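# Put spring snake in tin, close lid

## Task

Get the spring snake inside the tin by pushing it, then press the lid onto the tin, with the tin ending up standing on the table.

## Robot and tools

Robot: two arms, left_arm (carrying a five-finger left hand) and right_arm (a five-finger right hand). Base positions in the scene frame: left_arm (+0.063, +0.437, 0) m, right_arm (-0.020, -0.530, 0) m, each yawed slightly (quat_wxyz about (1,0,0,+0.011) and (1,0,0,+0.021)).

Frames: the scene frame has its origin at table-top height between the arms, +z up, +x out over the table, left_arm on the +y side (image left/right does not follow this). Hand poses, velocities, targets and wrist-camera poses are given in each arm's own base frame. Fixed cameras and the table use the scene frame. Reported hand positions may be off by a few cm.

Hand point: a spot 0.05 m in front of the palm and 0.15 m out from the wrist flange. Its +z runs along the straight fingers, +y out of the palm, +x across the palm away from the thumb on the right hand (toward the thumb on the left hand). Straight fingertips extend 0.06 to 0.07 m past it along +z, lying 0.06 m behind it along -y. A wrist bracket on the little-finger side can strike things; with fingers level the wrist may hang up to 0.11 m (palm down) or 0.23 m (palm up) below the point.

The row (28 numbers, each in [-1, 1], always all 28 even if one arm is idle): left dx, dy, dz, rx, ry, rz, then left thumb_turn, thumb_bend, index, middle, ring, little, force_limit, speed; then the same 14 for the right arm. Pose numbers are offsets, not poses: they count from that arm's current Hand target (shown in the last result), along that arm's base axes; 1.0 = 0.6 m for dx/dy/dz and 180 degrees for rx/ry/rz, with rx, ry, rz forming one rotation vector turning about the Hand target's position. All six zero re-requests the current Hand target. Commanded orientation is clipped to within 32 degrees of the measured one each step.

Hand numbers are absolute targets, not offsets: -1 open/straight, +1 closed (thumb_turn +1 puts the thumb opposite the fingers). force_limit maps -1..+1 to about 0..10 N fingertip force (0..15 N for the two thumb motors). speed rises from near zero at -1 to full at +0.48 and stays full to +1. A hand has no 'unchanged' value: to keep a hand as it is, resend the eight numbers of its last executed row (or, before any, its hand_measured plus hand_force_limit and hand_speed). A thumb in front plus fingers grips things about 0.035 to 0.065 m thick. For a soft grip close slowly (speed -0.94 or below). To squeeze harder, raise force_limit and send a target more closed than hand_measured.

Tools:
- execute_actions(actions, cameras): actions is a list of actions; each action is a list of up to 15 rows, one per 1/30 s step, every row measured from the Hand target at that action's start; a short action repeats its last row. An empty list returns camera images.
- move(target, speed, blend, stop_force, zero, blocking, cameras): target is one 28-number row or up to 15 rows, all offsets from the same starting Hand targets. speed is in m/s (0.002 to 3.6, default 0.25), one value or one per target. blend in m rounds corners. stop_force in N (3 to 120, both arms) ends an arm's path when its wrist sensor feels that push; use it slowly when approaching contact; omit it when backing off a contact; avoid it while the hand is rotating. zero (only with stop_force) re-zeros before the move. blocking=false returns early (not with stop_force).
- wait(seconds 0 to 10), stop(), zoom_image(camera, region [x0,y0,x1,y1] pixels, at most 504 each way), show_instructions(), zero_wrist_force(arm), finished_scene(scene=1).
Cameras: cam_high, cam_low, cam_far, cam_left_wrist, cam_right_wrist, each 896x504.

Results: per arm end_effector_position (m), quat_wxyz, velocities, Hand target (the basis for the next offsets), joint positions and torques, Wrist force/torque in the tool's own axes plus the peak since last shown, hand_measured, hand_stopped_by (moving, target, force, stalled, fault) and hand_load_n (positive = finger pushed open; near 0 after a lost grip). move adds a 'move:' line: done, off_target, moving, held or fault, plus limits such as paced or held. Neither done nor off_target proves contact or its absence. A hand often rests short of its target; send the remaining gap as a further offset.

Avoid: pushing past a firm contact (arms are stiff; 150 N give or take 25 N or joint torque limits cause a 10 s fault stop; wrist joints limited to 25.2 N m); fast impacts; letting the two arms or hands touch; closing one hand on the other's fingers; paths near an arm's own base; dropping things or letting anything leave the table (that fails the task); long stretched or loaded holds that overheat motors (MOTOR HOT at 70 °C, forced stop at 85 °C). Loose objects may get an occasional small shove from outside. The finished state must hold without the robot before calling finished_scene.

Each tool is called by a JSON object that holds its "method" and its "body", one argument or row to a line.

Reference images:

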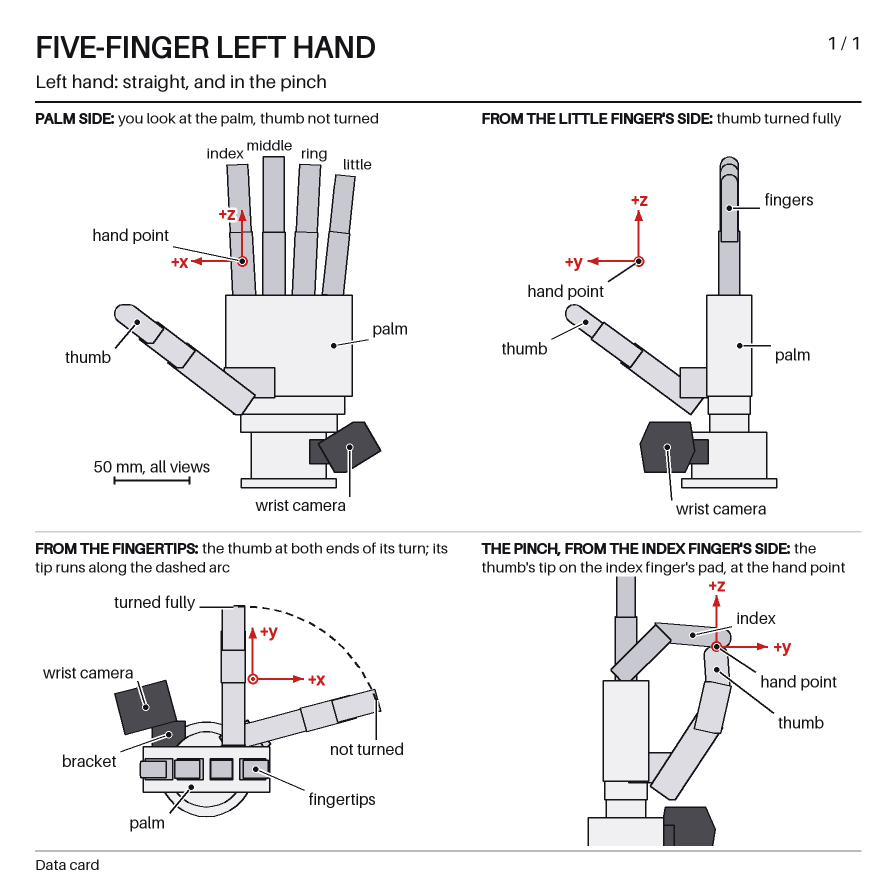

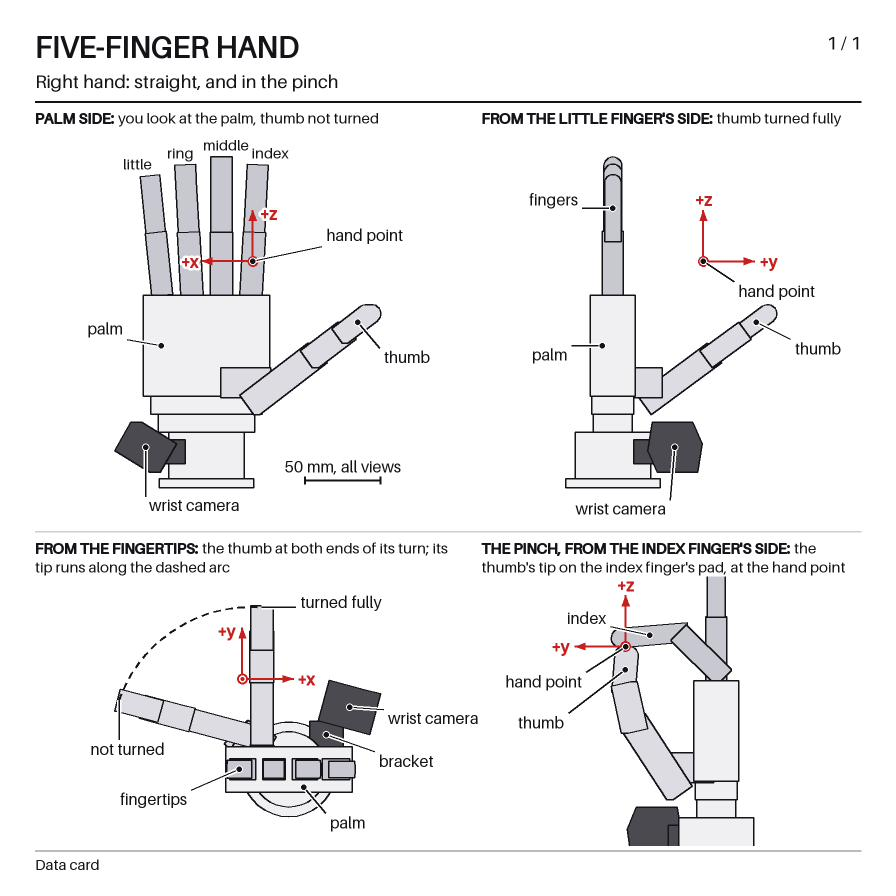

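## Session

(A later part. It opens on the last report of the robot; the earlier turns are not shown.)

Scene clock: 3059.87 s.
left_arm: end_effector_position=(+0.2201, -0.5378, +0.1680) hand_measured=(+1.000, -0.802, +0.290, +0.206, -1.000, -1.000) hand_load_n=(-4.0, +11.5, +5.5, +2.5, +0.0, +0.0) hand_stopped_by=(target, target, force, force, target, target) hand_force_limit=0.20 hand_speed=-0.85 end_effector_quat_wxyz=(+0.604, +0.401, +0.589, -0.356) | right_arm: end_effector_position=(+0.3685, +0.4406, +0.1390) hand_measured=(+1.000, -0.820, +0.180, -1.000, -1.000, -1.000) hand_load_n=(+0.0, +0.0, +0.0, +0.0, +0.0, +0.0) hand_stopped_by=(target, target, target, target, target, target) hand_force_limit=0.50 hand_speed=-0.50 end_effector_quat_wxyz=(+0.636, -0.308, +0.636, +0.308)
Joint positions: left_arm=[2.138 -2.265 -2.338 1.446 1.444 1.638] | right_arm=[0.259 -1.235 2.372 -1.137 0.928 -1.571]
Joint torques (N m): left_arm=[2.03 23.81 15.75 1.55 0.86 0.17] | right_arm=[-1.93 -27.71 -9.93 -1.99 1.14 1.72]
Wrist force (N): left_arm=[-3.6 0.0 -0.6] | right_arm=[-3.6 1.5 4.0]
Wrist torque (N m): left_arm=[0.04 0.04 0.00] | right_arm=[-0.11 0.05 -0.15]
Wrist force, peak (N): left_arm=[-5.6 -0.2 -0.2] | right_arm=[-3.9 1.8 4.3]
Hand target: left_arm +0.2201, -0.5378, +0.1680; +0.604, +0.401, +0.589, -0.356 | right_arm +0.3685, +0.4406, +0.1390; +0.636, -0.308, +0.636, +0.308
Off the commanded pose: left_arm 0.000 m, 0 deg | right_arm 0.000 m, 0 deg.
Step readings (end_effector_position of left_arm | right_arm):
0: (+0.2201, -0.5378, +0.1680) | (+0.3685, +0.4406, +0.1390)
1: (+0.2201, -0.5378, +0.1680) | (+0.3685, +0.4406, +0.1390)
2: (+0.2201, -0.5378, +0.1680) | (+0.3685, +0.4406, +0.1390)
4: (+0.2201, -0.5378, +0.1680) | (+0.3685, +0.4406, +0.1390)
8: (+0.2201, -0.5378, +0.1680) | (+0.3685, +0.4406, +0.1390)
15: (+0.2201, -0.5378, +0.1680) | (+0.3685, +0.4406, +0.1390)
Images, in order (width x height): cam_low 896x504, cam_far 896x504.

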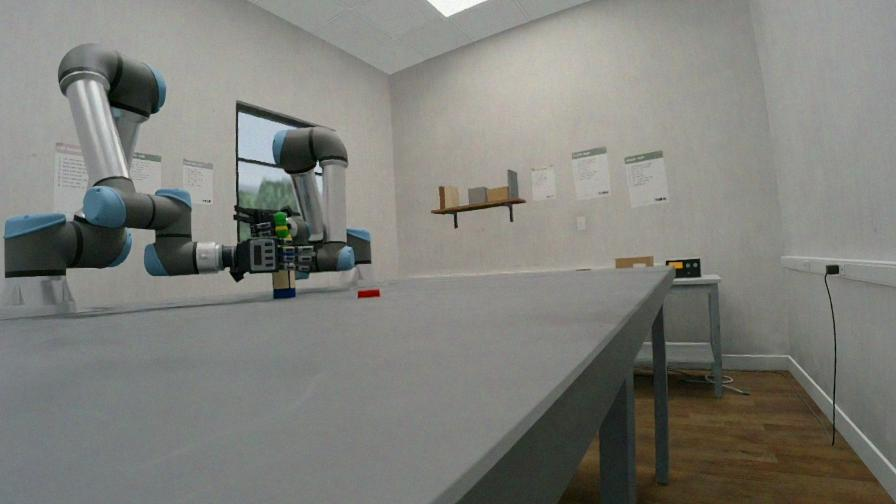

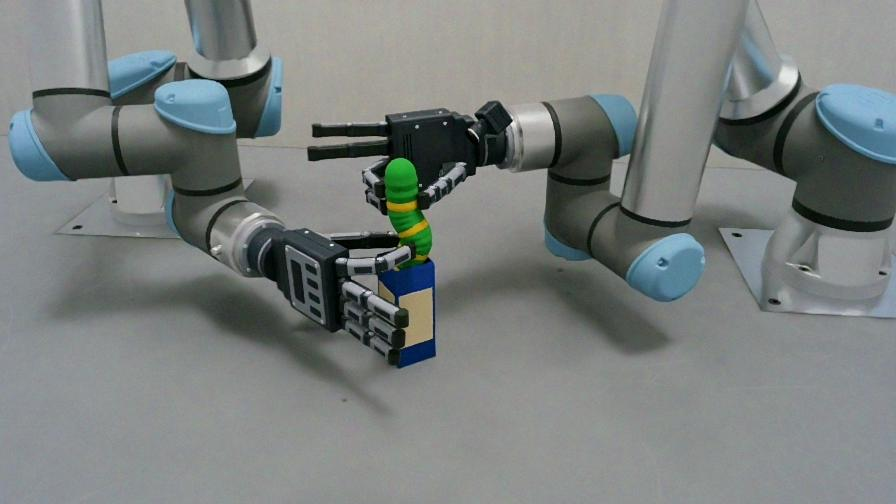

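{"method": "move", "body": {
  "target": [
    [0,0,0,0,0,0,1,-0.8,0.5,0.5,-1,-1,0.2,-0.85,-0.0031,0.0130,0,0,0,0,1,-0.82,0.18,-1,-1,-1,0.5,-0.5],
    [0,0,0,0,0,0,1,-0.8,0.5,0.5,-1,-1,0.2,-0.85,-0.0031,0.0130,0,0,0,0,1,-0.8,0.6,-1,-1,-1,0.5,-0.85]
  ],
  "speed": 0.03,
  "cameras": ["cam_far","cam_right_wrist"]
}}

{"method": "zoom_image", "body": {
  "camera": "cam_far",
  "region": [300, 80, 500, 380]
}}

Scene clock: 3122.67 s.
left_arm: end_effector_position=(+0.2201, -0.5378, +0.1680) hand_measured=(+1.000, -0.802, +0.290, +0.206, -1.000, -1.000) hand_load_n=(-3.5, +11.5, +5.5, +2.5, +0.0, +0.0) hand_stopped_by=(target, target, force, force, target, target) hand_force_limit=0.20 hand_speed=-0.85 end_effector_quat_wxyz=(+0.604, +0.401, +0.589, -0.356) | right_arm: end_effector_position=(+0.3667, +0.4484, +0.1390) hand_measured=(+1.000, -0.804, +0.288, -1.000, -1.000, -1.000) hand_load_n=(-1.5, +8.5, +8.0, +0.0, +0.0, +0.0) hand_stopped_by=(target, target, force, target, target, target) hand_force_limit=0.50 hand_speed=-0.85 end_effector_quat_wxyz=(+0.636, -0.308, +0.636, +0.308)
Joint positions: left_arm=[2.138 -2.265 -2.338 1.446 1.444 1.638] | right_arm=[0.285 -1.23 2.362 -1.132 0.954 -1.571]
Joint torques (N m): left_arm=[2.94 31.06 15.33 1.32 0.62 0.53] | right_arm=[13.41 -16.09 -16.43 0.21 1.04 2.04]
Wrist force (N): left_arm=[-3.8 -0.4 -0.5] | right_arm=[-4.1 0.5 4.9]
Wrist torque (N m): left_arm=[0.02 0.05 -0.02] | right_arm=[-0.13 0.03 -0.13]
Wrist force, peak (N): left_arm=[-4.2 -0.1 -0.4] | right_arm=[-4.2 0.4 5.1]
Hand target: left_arm +0.2201, -0.5378, +0.1680; +0.604, +0.401, +0.589, -0.356 | right_arm +0.3667, +0.4484, +0.1390; +0.636, -0.308, +0.636, +0.308
Off the commanded pose: left_arm 0.000 m, 0 deg | right_arm 0.000 m, 0 deg.
move: done
camera_calibration:
cam_right_wrist: T_world_to_cam=[[-0.762599, 0.590061, -0.265087, 0.0505668], [-0.517125, -0.309907, 0.797834, 0.214428], [0.388618, 0.745511, 0.54147, -0.438316], [0, 0, 0, 1]] pos_world=[0.319786, 0.363385, 0.079662]
Images, in order (width x height): cam_far 896x504, cam_right_wrist 896x504.

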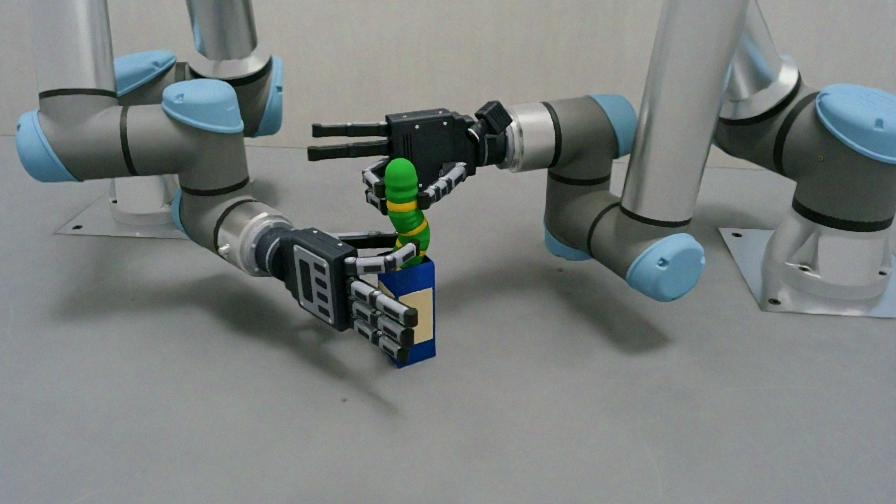

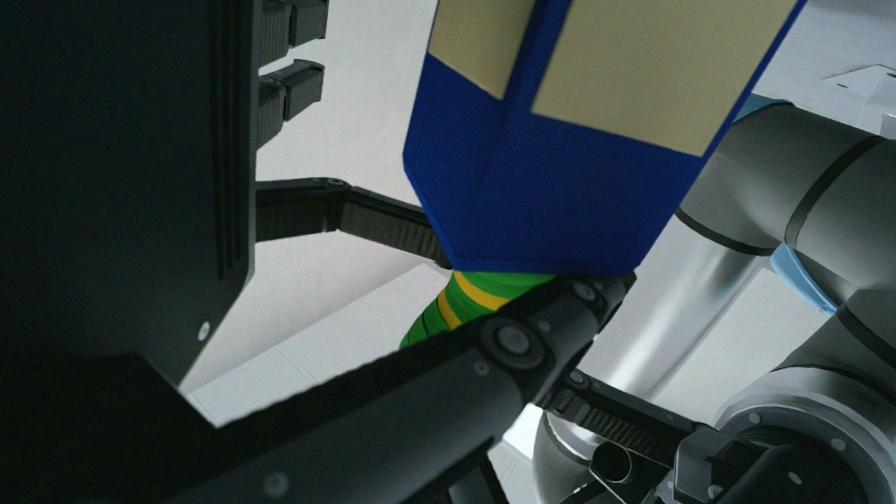

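Scaled by 1.680 from the camera's 896x504 image, which has a finer 1280x720 frame.

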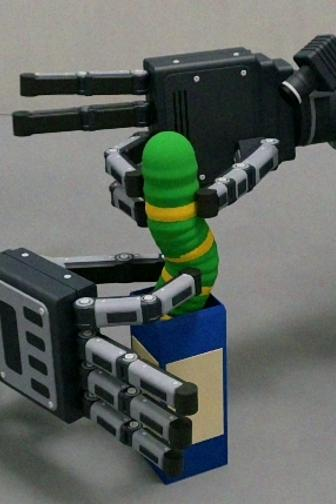

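{"method": "move", "body": {
  "target": [0,0,0,0,0,0,1,-0.8,0.5,0.5,-1,-1,0.2,-0.85,0.0026,-0.0110,0,0,0,0,1,-0.8,0.6,-1,-1,-1,0.5,-0.85],
  "speed": 0.03,
  "cameras": ["cam_far","cam_low"]
}}

{"method": "zoom_image", "body": {
  "camera": "cam_far",
  "region": [300, 80, 500, 380]
}}

Scene clock: 3130.07 s.
left_arm: end_effector_position=(+0.2201, -0.5378, +0.1680) hand_measured=(+1.000, -0.802, +0.290, +0.206, -1.000, -1.000) hand_load_n=(-3.5, +11.5, +5.5, +2.5, +0.0, +0.0) hand_stopped_by=(target, target, force, force, target, target) hand_force_limit=0.20 hand_speed=-0.85 end_effector_quat_wxyz=(+0.604, +0.401, +0.589, -0.356) | right_arm: end_effector_position=(+0.3682, +0.4419, +0.1390) hand_measured=(+1.000, -0.806, +0.288, -1.000, -1.000, -1.000) hand_load_n=(-1.5, +8.5, +7.5, +0.0, -0.5, +0.5) hand_stopped_by=(target, target, force, target, target, target) hand_force_limit=0.50 hand_speed=-0.85 end_effector_quat_wxyz=(+0.636, -0.308, +0.636, +0.308)
Joint positions: left_arm=[2.138 -2.265 -2.338 1.446 1.444 1.638] | right_arm=[0.263 -1.234 2.37 -1.136 0.932 -1.571]
Joint torques (N m): left_arm=[3.39 30.96 15.3 1.3 0.42 0.43] | right_arm=[-10.58 -37.77 -2.72 -2.34 -1.04 1.69]
Wrist force (N): left_arm=[-4.0 -0.5 -0.4] | right_arm=[-3.5 1.8 4.8]
Wrist torque (N m): left_arm=[0.02 0.06 -0.03] | right_arm=[-0.11 0.03 -0.14]
Wrist force, peak (N): left_arm=[-4.2 -0.6 -0.5] | right_arm=[-4.2 1.6 5.4]
Hand target: left_arm +0.2201, -0.5378, +0.1680; +0.604, +0.401, +0.589, -0.356 | right_arm +0.3682, +0.4418, +0.1390; +0.636, -0.308, +0.636, +0.308
Off the commanded pose: left_arm 0.000 m, 0 deg | right_arm 0.000 m, 0 deg.
move: done
Images, in order (width x height): cam_low 896x504, cam_far 896x504.

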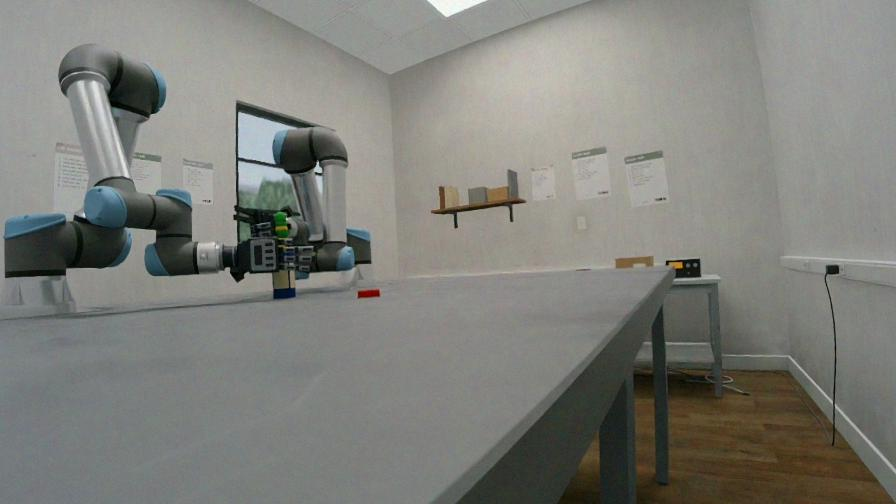

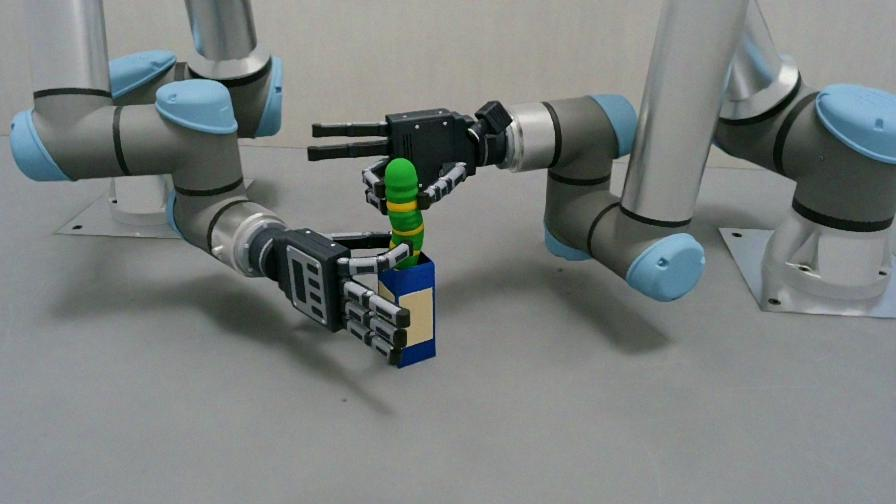

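Scaled by 1.680 from the camera's 896x504 image, which has a finer 1280x720 frame.

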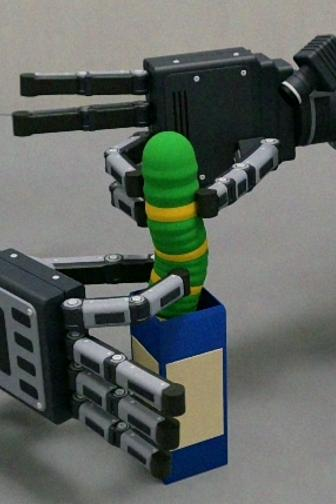

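{"method": "move", "body": {
  "target": [
    [0,0,0.06,0,0,0,1,-0.8,0.5,0.5,-1,-1,0.2,-0.85,0,0,0,0,0,0,1,-0.8,0.6,-1,-1,-1,0.5,-0.85],
    [0,0,0.06,0,0,0,1,-0.84,0.17,0.08,-1,-1,0.2,-0.85,0,0,0,0,0,0,1,-0.8,0.6,-1,-1,-1,0.5,-0.85]
  ],
  "speed": 0.04,
  "cameras": ["cam_far","cam_low"]
}}

{"method": "zoom_image", "body": {
  "camera": "cam_far",
  "region": [300, 50, 500, 380]
}}

{"method": "zoom_image", "body": {
  "camera": "cam_low",
  "region": [220, 170, 340, 310]
}}

Scene clock: 3150.83 s.
left_arm: end_effector_position=(+0.2201, -0.5378, +0.2040) hand_measured=(+1.000, -0.840, +0.170, +0.080, -1.000, -1.000) hand_load_n=(+0.5, +0.0, +0.0, +0.0, +0.0, +0.0) hand_stopped_by=(target, target, target, target, target, target) hand_force_limit=0.20 hand_speed=-0.85 end_effector_quat_wxyz=(+0.604, +0.401, +0.589, -0.356) | right_arm: end_effector_position=(+0.3682, +0.4418, +0.1390) hand_measured=(+1.000, -0.806, +0.288, -1.000, -1.000, -1.000) hand_load_n=(+1.0, +9.0, +7.5, +0.0, +0.0, +0.0) hand_stopped_by=(target, target, force, target, target, target) hand_force_limit=0.50 hand_speed=-0.85 end_effector_quat_wxyz=(+0.636, -0.308, +0.636, +0.308)
Joint positions: left_arm=[2.138 -2.148 -2.352 1.343 1.444 1.638] | right_arm=[0.263 -1.234 2.37 -1.136 0.932 -1.571]
Joint torques (N m): left_arm=[6.31 33.84 -9.38 -0.29 -1.77 -0.02] | right_arm=[-10.36 -33.04 -2.76 -1.32 -1.14 -0.84]
Wrist force (N): left_arm=[0.0 -0.3 -0.4] | right_arm=[-7.4 2.0 4.6]
Wrist torque (N m): left_arm=[0.03 -0.01 -0.09] | right_arm=[-0.11 0.07 -0.07]
Wrist force, peak (N): left_arm=[-4.3 -0.5 -0.4] | right_arm=[-8.1 2.0 4.3]
Hand target: left_arm +0.2201, -0.5378, +0.2040; +0.604, +0.401, +0.589, -0.356 | right_arm +0.3682, +0.4418, +0.1390; +0.636, -0.308, +0.636, +0.308
Off the commanded pose: left_arm 0.000 m, 0 deg | right_arm 0.000 m, 0 deg.
move: done
Images, in order (width x height): cam_low 896x504, cam_far 896x504.

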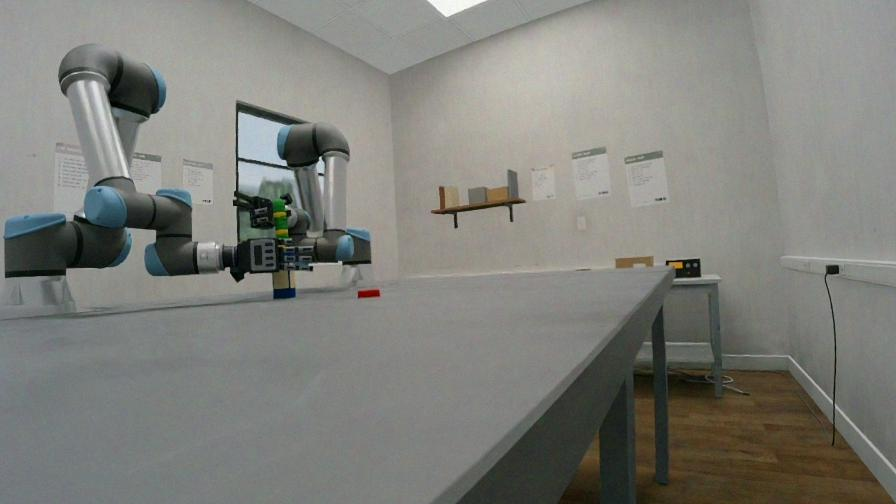

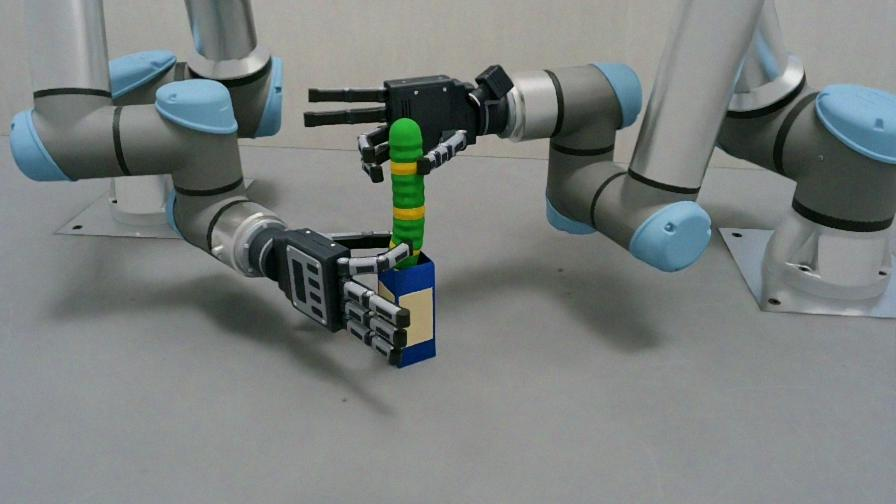

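Scaled by 1.527 from the camera's 896x504 image, which has a finer 1280x720 frame.

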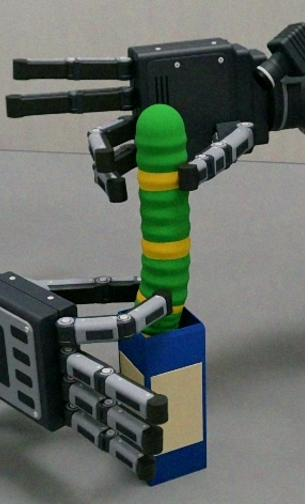

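Scaled by 3.600 from the camera's 896x504 image, which has a finer 1280x720 frame.

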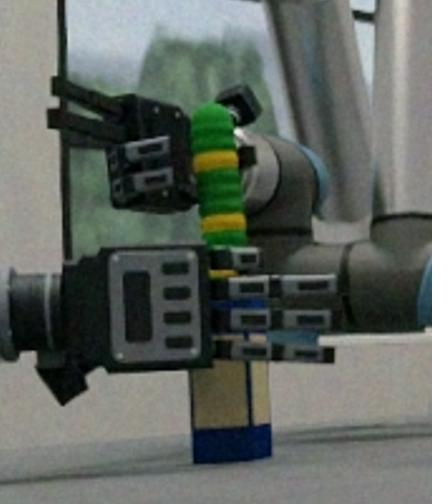

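{"method": "move", "body": {
  "target": [
    [0,0.005,0.05,0,0,0,1,-0.84,0.17,0.08,-1,-1,0.2,-0.85,0,0,0,0,0,0,1,-0.8,0.6,-1,-1,-1,0.5,-0.85],
    [0,0.005,0.05,0,0,0,1,-0.8,0.5,0.5,-1,-1,0.3,-0.85,0,0,0,0,0,0,1,-0.8,0.6,-1,-1,-1,0.5,-0.85]
  ],
  "speed": 0.04,
  "cameras": ["cam_far","cam_low","cam_left_wrist"]
}}

{"method": "zoom_image", "body": {
  "camera": "cam_far",
  "region": [300, 50, 500, 380]
}}

Scene clock: 3170.03 s.
left_arm: end_effector_position=(+0.2201, -0.5348, +0.2340) hand_measured=(+1.000, -0.804, +0.320, +0.328, -1.000, -1.000) hand_load_n=(+1.0, +10.5, +4.5, +7.5, +0.0, +0.0) hand_stopped_by=(target, target, force, force, target, target) hand_force_limit=0.30 hand_speed=-0.85 end_effector_quat_wxyz=(+0.604, +0.401, +0.589, -0.356) | right_arm: end_effector_position=(+0.3682, +0.4418, +0.1390) hand_measured=(+1.000, -0.806, +0.288, -1.000, -1.000, -1.000) hand_load_n=(+1.0, +8.5, +8.0, +0.0, +0.0, +0.0) hand_stopped_by=(target, target, force, target, target, target) hand_force_limit=0.50 hand_speed=-0.85 end_effector_quat_wxyz=(+0.636, -0.308, +0.636, +0.308)
Joint positions: left_arm=[2.143 -2.049 -2.364 1.255 1.439 1.638] | right_arm=[0.263 -1.234 2.37 -1.136 0.932 -1.571]
Joint torques (N m): left_arm=[6.61 31.98 -8.82 -0.12 -1.97 1.03] | right_arm=[-7.95 -22.28 -2.34 -0.45 -0.89 -1.46]
Wrist force (N): left_arm=[0.0 -0.7 -0.3] | right_arm=[-7.4 1.9 4.3]
Wrist torque (N m): left_arm=[-0.02 -0.02 -0.08] | right_arm=[-0.11 0.10 -0.09]
Wrist force, peak (N): left_arm=[-0.4 -0.4 -0.6] | right_arm=[-7.6 2.0 4.6]
Hand target: left_arm +0.2201, -0.5348, +0.2340; +0.604, +0.401, +0.589, -0.356 | right_arm +0.3682, +0.4418, +0.1390; +0.636, -0.308, +0.636, +0.308
Off the commanded pose: left_arm 0.000 m, 0 deg | right_arm 0.000 m, 0 deg.
move: done
camera_calibration:
cam_left_wrist: T_world_to_cam=[[-0.863781, -0.411613, -0.290616, 0.0402339], [-0.00909932, 0.58942, -0.807776, 0.502502], [0.503786, -0.695097, -0.512875, -0.251133], [0, 0, 0, 1]] pos_world=[0.165843, -0.454185, 0.288802]
Images, in order (width x height): cam_low 896x504, cam_far 896x504, cam_left_wrist 896x504.

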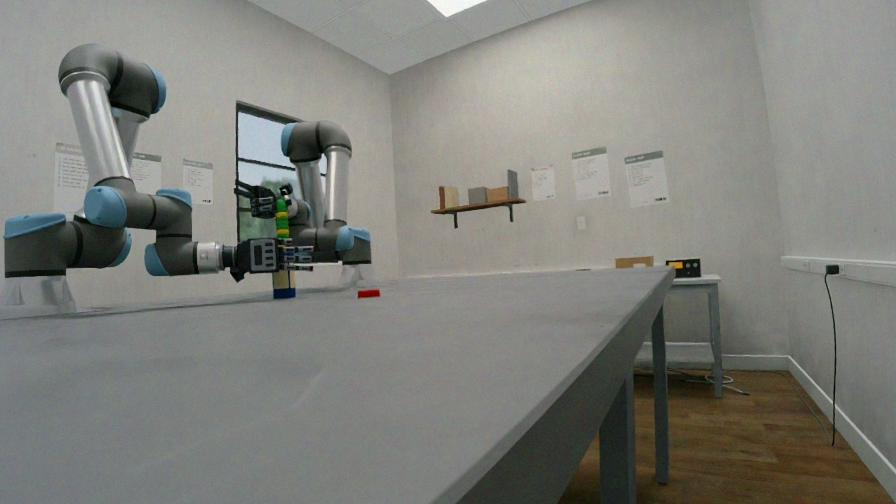

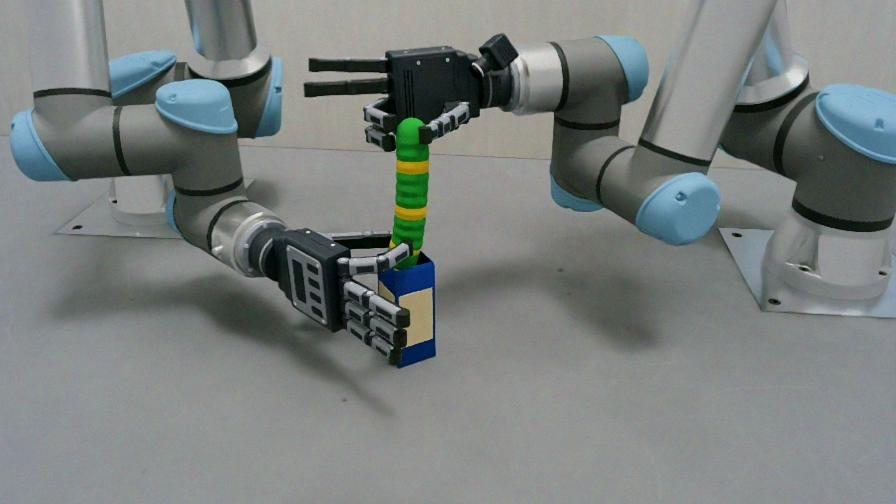

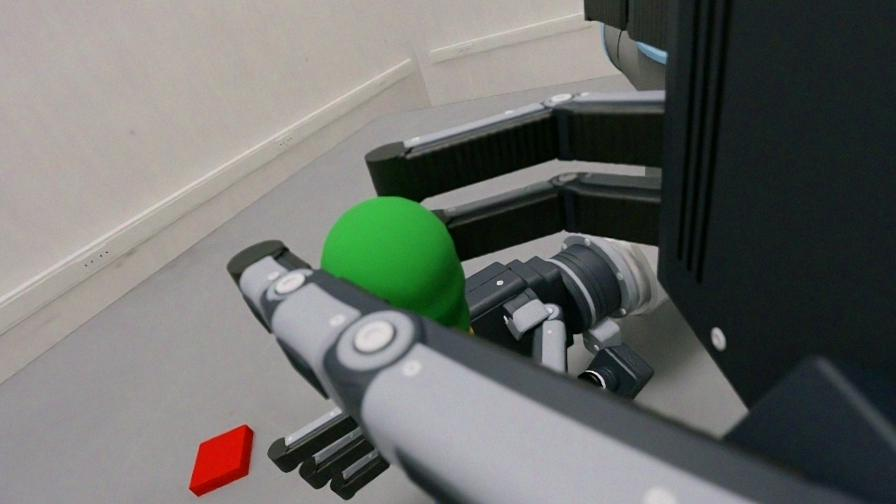

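Scaled by 1.527 from the camera's 896x504 image, which has a finer 1280x720 frame.

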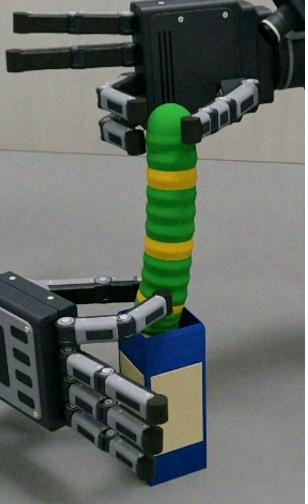

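{"method": "move", "body": {
  "target": [0.002,-0.0175,0,0,0,0,1,-0.8,0.5,0.5,-1,-1,0.3,-0.85,0,0,0,0,0,0,1,-0.8,0.6,-1,-1,-1,0.5,-0.85],
  "speed": 0.04,
  "cameras": ["cam_far","cam_low"]
}}

{"method": "zoom_image", "body": {
  "camera": "cam_far",
  "region": [300, 50, 500, 380]
}}

{"method": "zoom_image", "body": {
  "camera": "cam_low",
  "region": [220, 170, 340, 310]
}}

Scene clock: 3205.70 s.
left_arm: end_effector_position=(+0.2213, -0.5452, +0.2340) hand_measured=(+1.000, -0.804, +0.320, +0.328, -1.000, -1.000) hand_load_n=(+0.5, +11.0, +4.5, +8.0, +0.0, +0.0) hand_stopped_by=(target, target, force, force, target, target) hand_force_limit=0.30 hand_speed=-0.85 end_effector_quat_wxyz=(+0.604, +0.401, +0.589, -0.356) | right_arm: end_effector_position=(+0.3682, +0.4418, +0.1390) hand_measured=(+1.000, -0.806, +0.288, -1.000, -1.000, -1.000) hand_load_n=(+1.0, +8.5, +8.0, +0.0, +0.0, +0.0) hand_stopped_by=(target, target, force, target, target, target) hand_force_limit=0.50 hand_speed=-0.85 end_effector_quat_wxyz=(+0.636, -0.308, +0.636, +0.308)
Joint positions: left_arm=[2.129 -2.06 -2.333 1.236 1.453 1.638] | right_arm=[0.263 -1.234 2.37 -1.136 0.932 -1.571]
Joint torques (N m): left_arm=[-8.01 20.71 21 -0.13 2.14 -1.41] | right_arm=[-7.06 -17.82 -1.39 -0.4 -0.68 -1.29]
Wrist force (N): left_arm=[-0.2 -0.4 -0.3] | right_arm=[-7.4 2.1 4.5]
Wrist torque (N m): left_arm=[0.00 0.02 -0.10] | right_arm=[-0.08 0.05 -0.05]
Wrist force, peak (N): left_arm=[-0.3 -0.6 -0.5] | right_arm=[-7.9 1.9 4.5]
Hand target: left_arm +0.2213, -0.5453, +0.2340; +0.604, +0.401, +0.589, -0.356 | right_arm +0.3682, +0.4418, +0.1390; +0.636, -0.308, +0.636, +0.308
Off the commanded pose: left_arm 0.000 m, 0 deg | right_arm 0.000 m, 0 deg.
move: done
Images, in order (width x height): cam_low 896x504, cam_far 896x504.

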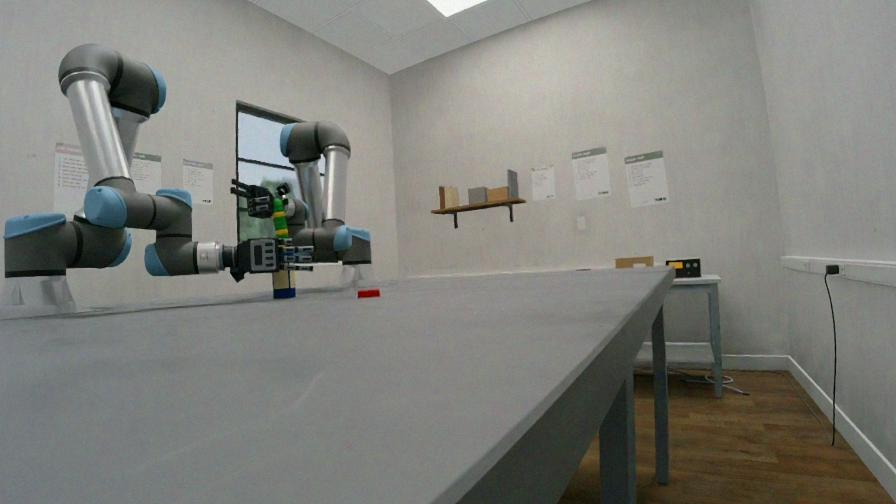

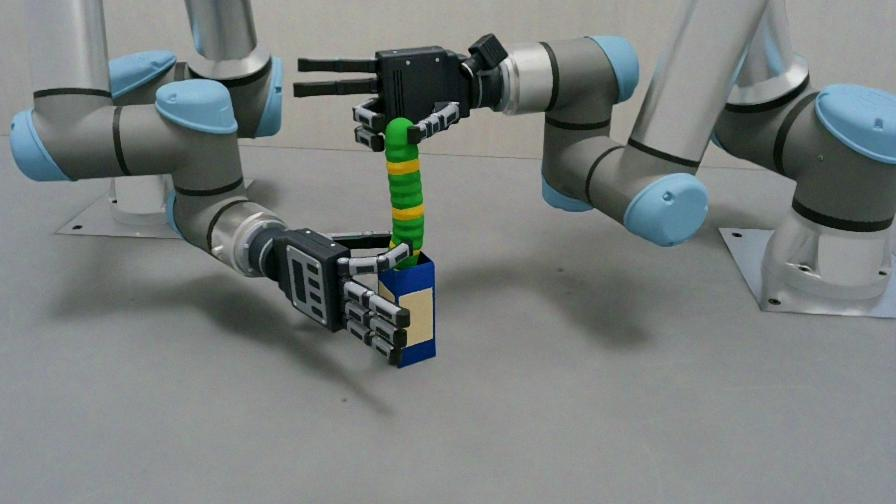

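Scaled by 1.527 from the camera's 896x504 image, which has a finer 1280x720 frame.

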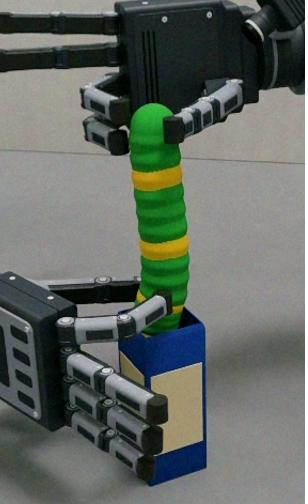

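Scaled by 3.600 from the camera's 896x504 image, which has a finer 1280x720 frame.

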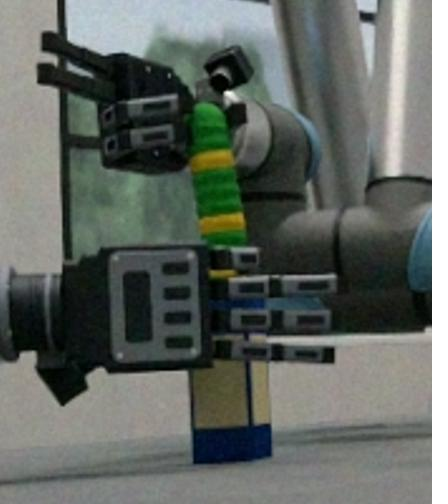

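{"method": "move", "body": {
  "target": [0.015,0.0013,0,0,0,0,1,-0.8,0.5,0.5,-1,-1,0.3,-0.85,0.0067,-0.0003,0,0,0,0,1,-0.8,0.6,-1,-1,-1,0.5,-0.85],
  "speed": 0.03,
  "cameras": ["cam_far","cam_low","cam_high"]
}}

{"method": "zoom_image", "body": {
  "camera": "cam_far",
  "region": [300, 50, 500, 380]
}}

{"method": "zoom_image", "body": {
  "camera": "cam_low",
  "region": [220, 170, 340, 310]
}}

{"method": "zoom_image", "body": {
  "camera": "cam_high",
  "region": [320, 40, 480, 200]
}}

Scene clock: 3234.67 s.
left_arm: end_effector_position=(+0.2303, -0.5445, +0.2340) hand_measured=(+1.000, -0.804, +0.320, +0.328, -1.000, -1.000) hand_load_n=(+0.5, +11.0, +4.5, +8.0, +0.0, +0.0) hand_stopped_by=(target, target, force, force, target, target) hand_force_limit=0.30 hand_speed=-0.85 end_effector_quat_wxyz=(+0.604, +0.401, +0.589, -0.356) | right_arm: end_effector_position=(+0.3722, +0.4417, +0.1390) hand_measured=(+1.000, -0.806, +0.288, -1.000, -1.000, -1.000) hand_load_n=(+1.5, +8.5, +7.5, +0.0, +0.0, +0.0) hand_stopped_by=(target, target, force, target, target, target) hand_force_limit=0.50 hand_speed=-0.85 end_effector_quat_wxyz=(+0.636, -0.308, +0.636, +0.308)
Joint positions: left_arm=[2.153 -2.061 -2.331 1.234 1.429 1.638] | right_arm=[0.259 -1.23 2.362 -1.132 0.928 -1.571]
Joint torques (N m): left_arm=[6.71 20.35 21.66 -0.33 -2.46 1.22] | right_arm=[-10.76 -13.83 -15.3 0.7 -1.06 -1.3]
Wrist force (N): left_arm=[0.1 -0.7 -0.5] | right_arm=[-6.8 1.5 4.6]
Wrist torque (N m): left_arm=[-0.01 -0.02 -0.11] | right_arm=[-0.15 0.03 -0.05]
Wrist force, peak (N): left_arm=[-0.1 -0.8 -0.5] | right_arm=[-7.7 1.7 4.7]
Hand target: left_arm +0.2303, -0.5445, +0.2340; +0.604, +0.401, +0.589, -0.356 | right_arm +0.3722, +0.4417, +0.1390; +0.636, -0.308, +0.636, +0.308
Off the commanded pose: left_arm 0.000 m, 0 deg | right_arm 0.000 m, 0 deg.
move: done
Images, in order (width x height): cam_high 896x504, cam_low 896x504, cam_far 896x504.

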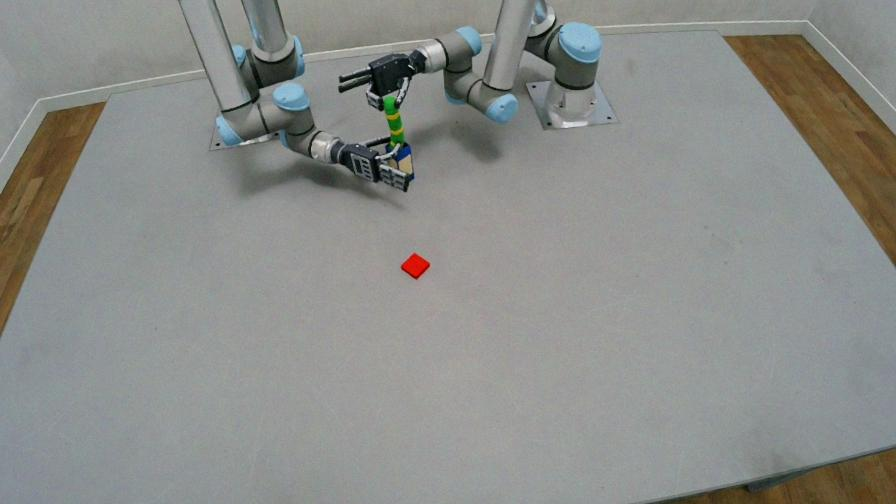

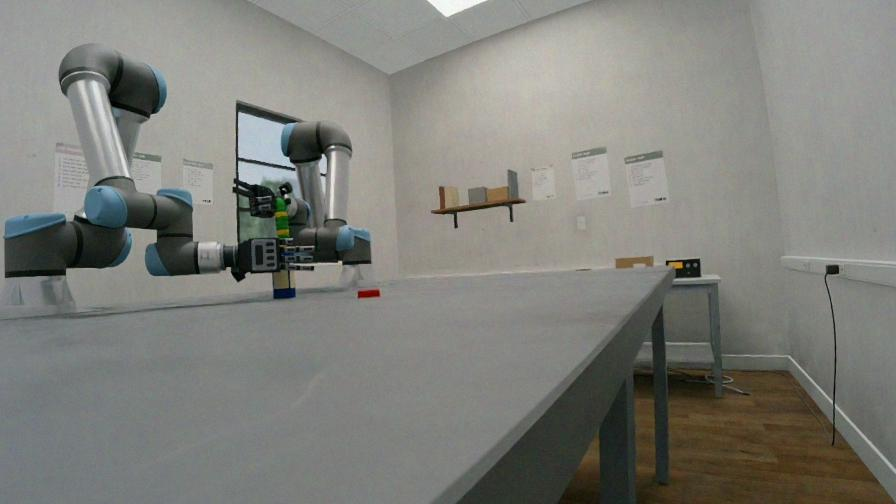

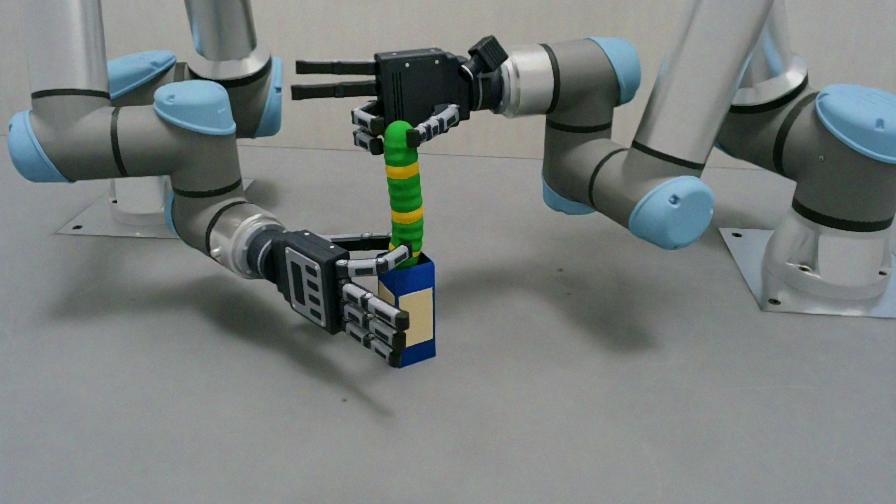

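Scaled by 1.527 from the camera's 896x504 image, which has a finer 1280x720 frame.

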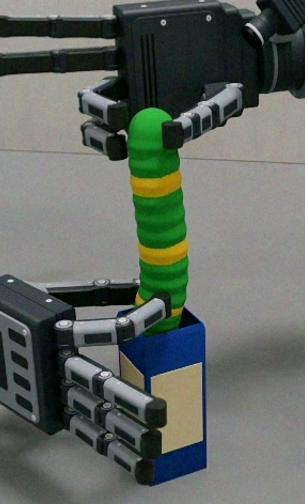

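Scaled by 3.600 from the camera's 896x504 image, which has a finer 1280x720 frame.

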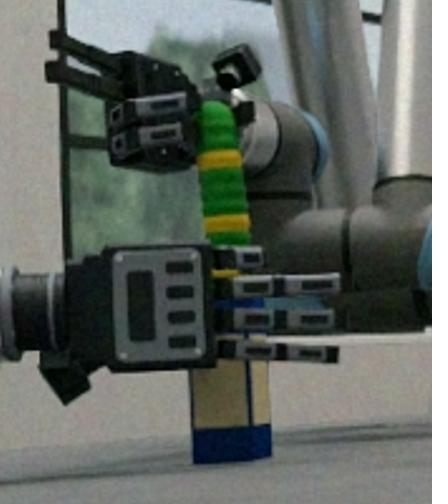

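Scaled by 3.150 from the camera's 896x504 image, which has a finer 1280x720 frame.

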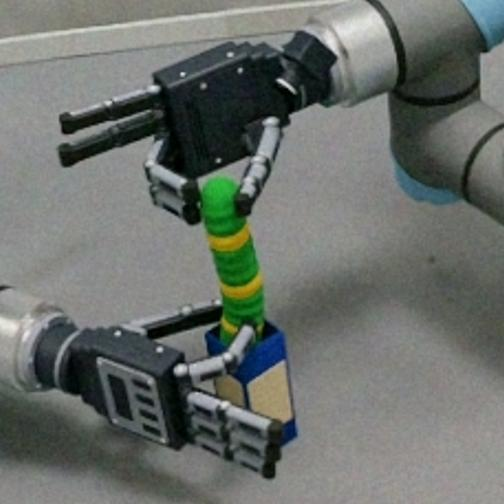

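{"method": "move", "body": {
  "target": [0,0.002,-0.0967,0,0,0,1,-0.8,0.5,0.5,-1,-1,0.3,-0.85,0,0,0,0,0,0,1,-0.8,0.6,-1,-1,-1,0.5,-0.85],
  "speed": 0.04,
  "cameras": ["cam_far","cam_low","cam_high"]
}}

{"method": "zoom_image", "body": {
  "camera": "cam_far",
  "region": [300, 50, 500, 380]
}}

{"method": "zoom_image", "body": {
  "camera": "cam_low",
  "region": [220, 170, 340, 310]
}}

{"method": "zoom_image", "body": {
  "camera": "cam_high",
  "region": [320, 40, 480, 200]
}}

Scene clock: 3246.10 s.
left_arm: end_effector_position=(+0.2303, -0.5433, +0.1760) hand_measured=(+1.000, -0.804, +0.320, +0.328, -1.000, -1.000) hand_load_n=(-3.0, +11.0, +3.5, +8.5, +0.0, +0.0) hand_stopped_by=(target, target, force, force, target, target) hand_force_limit=0.30 hand_speed=-0.85 end_effector_quat_wxyz=(+0.604, +0.401, +0.589, -0.356) | right_arm: end_effector_position=(+0.3722, +0.4417, +0.1390) hand_measured=(+1.000, -0.806, +0.288, -1.000, -1.000, -1.000) hand_load_n=(-1.0, +8.0, +7.5, +0.0, +0.0, +0.0) hand_stopped_by=(target, target, force, target, target, target) hand_force_limit=0.50 hand_speed=-0.85 end_effector_quat_wxyz=(+0.636, -0.308, +0.636, +0.308)
Joint positions: left_arm=[2.156 -2.243 -2.321 1.407 1.426 1.638] | right_arm=[0.259 -1.23 2.362 -1.132 0.928 -1.571]
Joint torques (N m): left_arm=[7.13 21.28 17.86 1.75 -2.24 0.88] | right_arm=[-11.26 -16.44 -15.93 -0.13 -1.12 -1.43]
Wrist force (N): left_arm=[-4.6 -0.5 -0.5] | right_arm=[-3.1 1.5 4.5]
Wrist torque (N m): left_arm=[0.02 0.13 -0.08] | right_arm=[-0.11 0.05 -0.16]
Wrist force, peak (N): left_arm=[-4.8 -0.6 -0.5] | right_arm=[-7.7 1.7 4.7]
Hand target: left_arm +0.2303, -0.5433, +0.1760; +0.604, +0.401, +0.589, -0.356 | right_arm +0.3722, +0.4417, +0.1390; +0.636, -0.308, +0.636, +0.308
Off the commanded pose: left_arm 0.000 m, 0 deg | right_arm 0.000 m, 0 deg.
move: done
Images, in order (width x height): cam_high 896x504, cam_low 896x504, cam_far 896x504.

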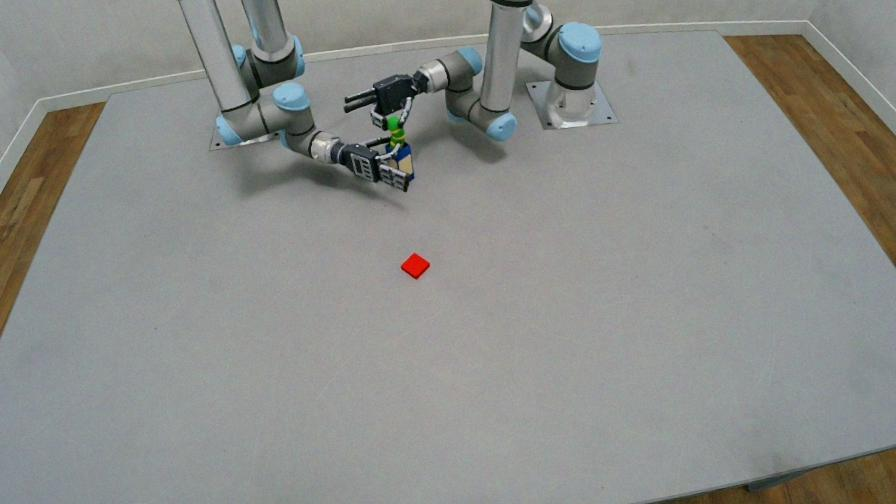

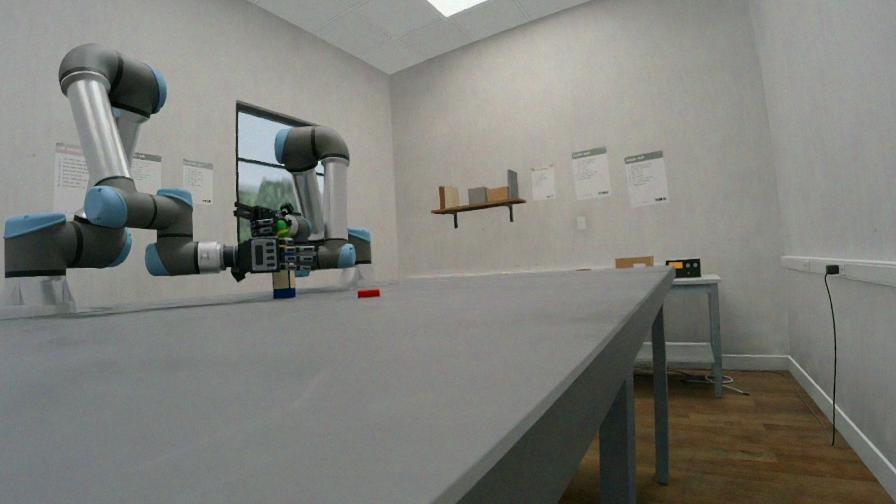

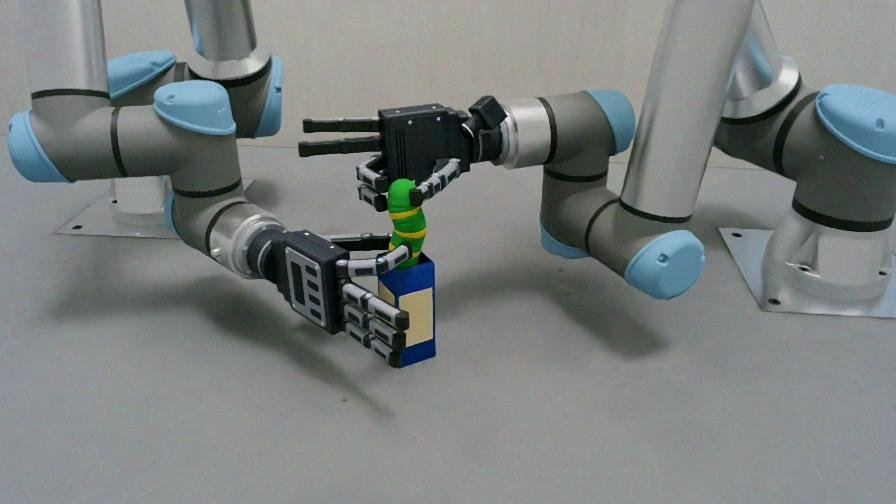

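Scaled by 1.527 from the camera's 896x504 image, which has a finer 1280x720 frame.

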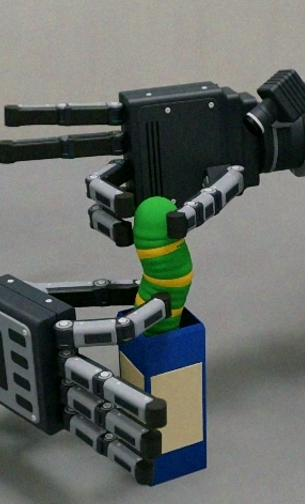

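Scaled by 3.600 from the camera's 896x504 image, which has a finer 1280x720 frame.

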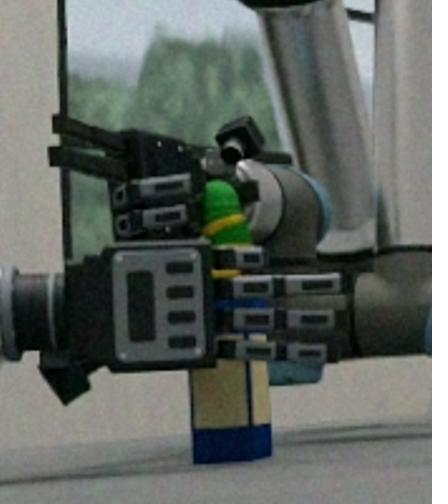

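Scaled by 3.150 from the camera's 896x504 image, which has a finer 1280x720 frame.

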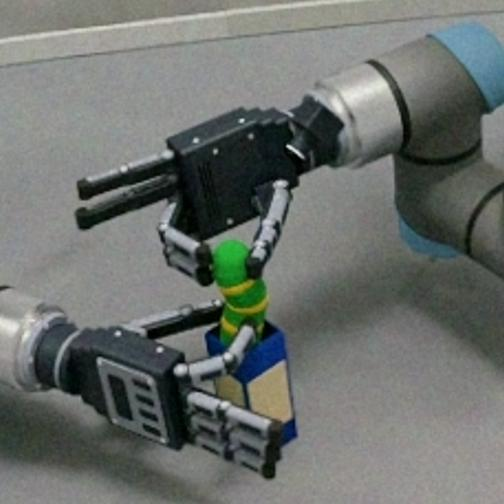

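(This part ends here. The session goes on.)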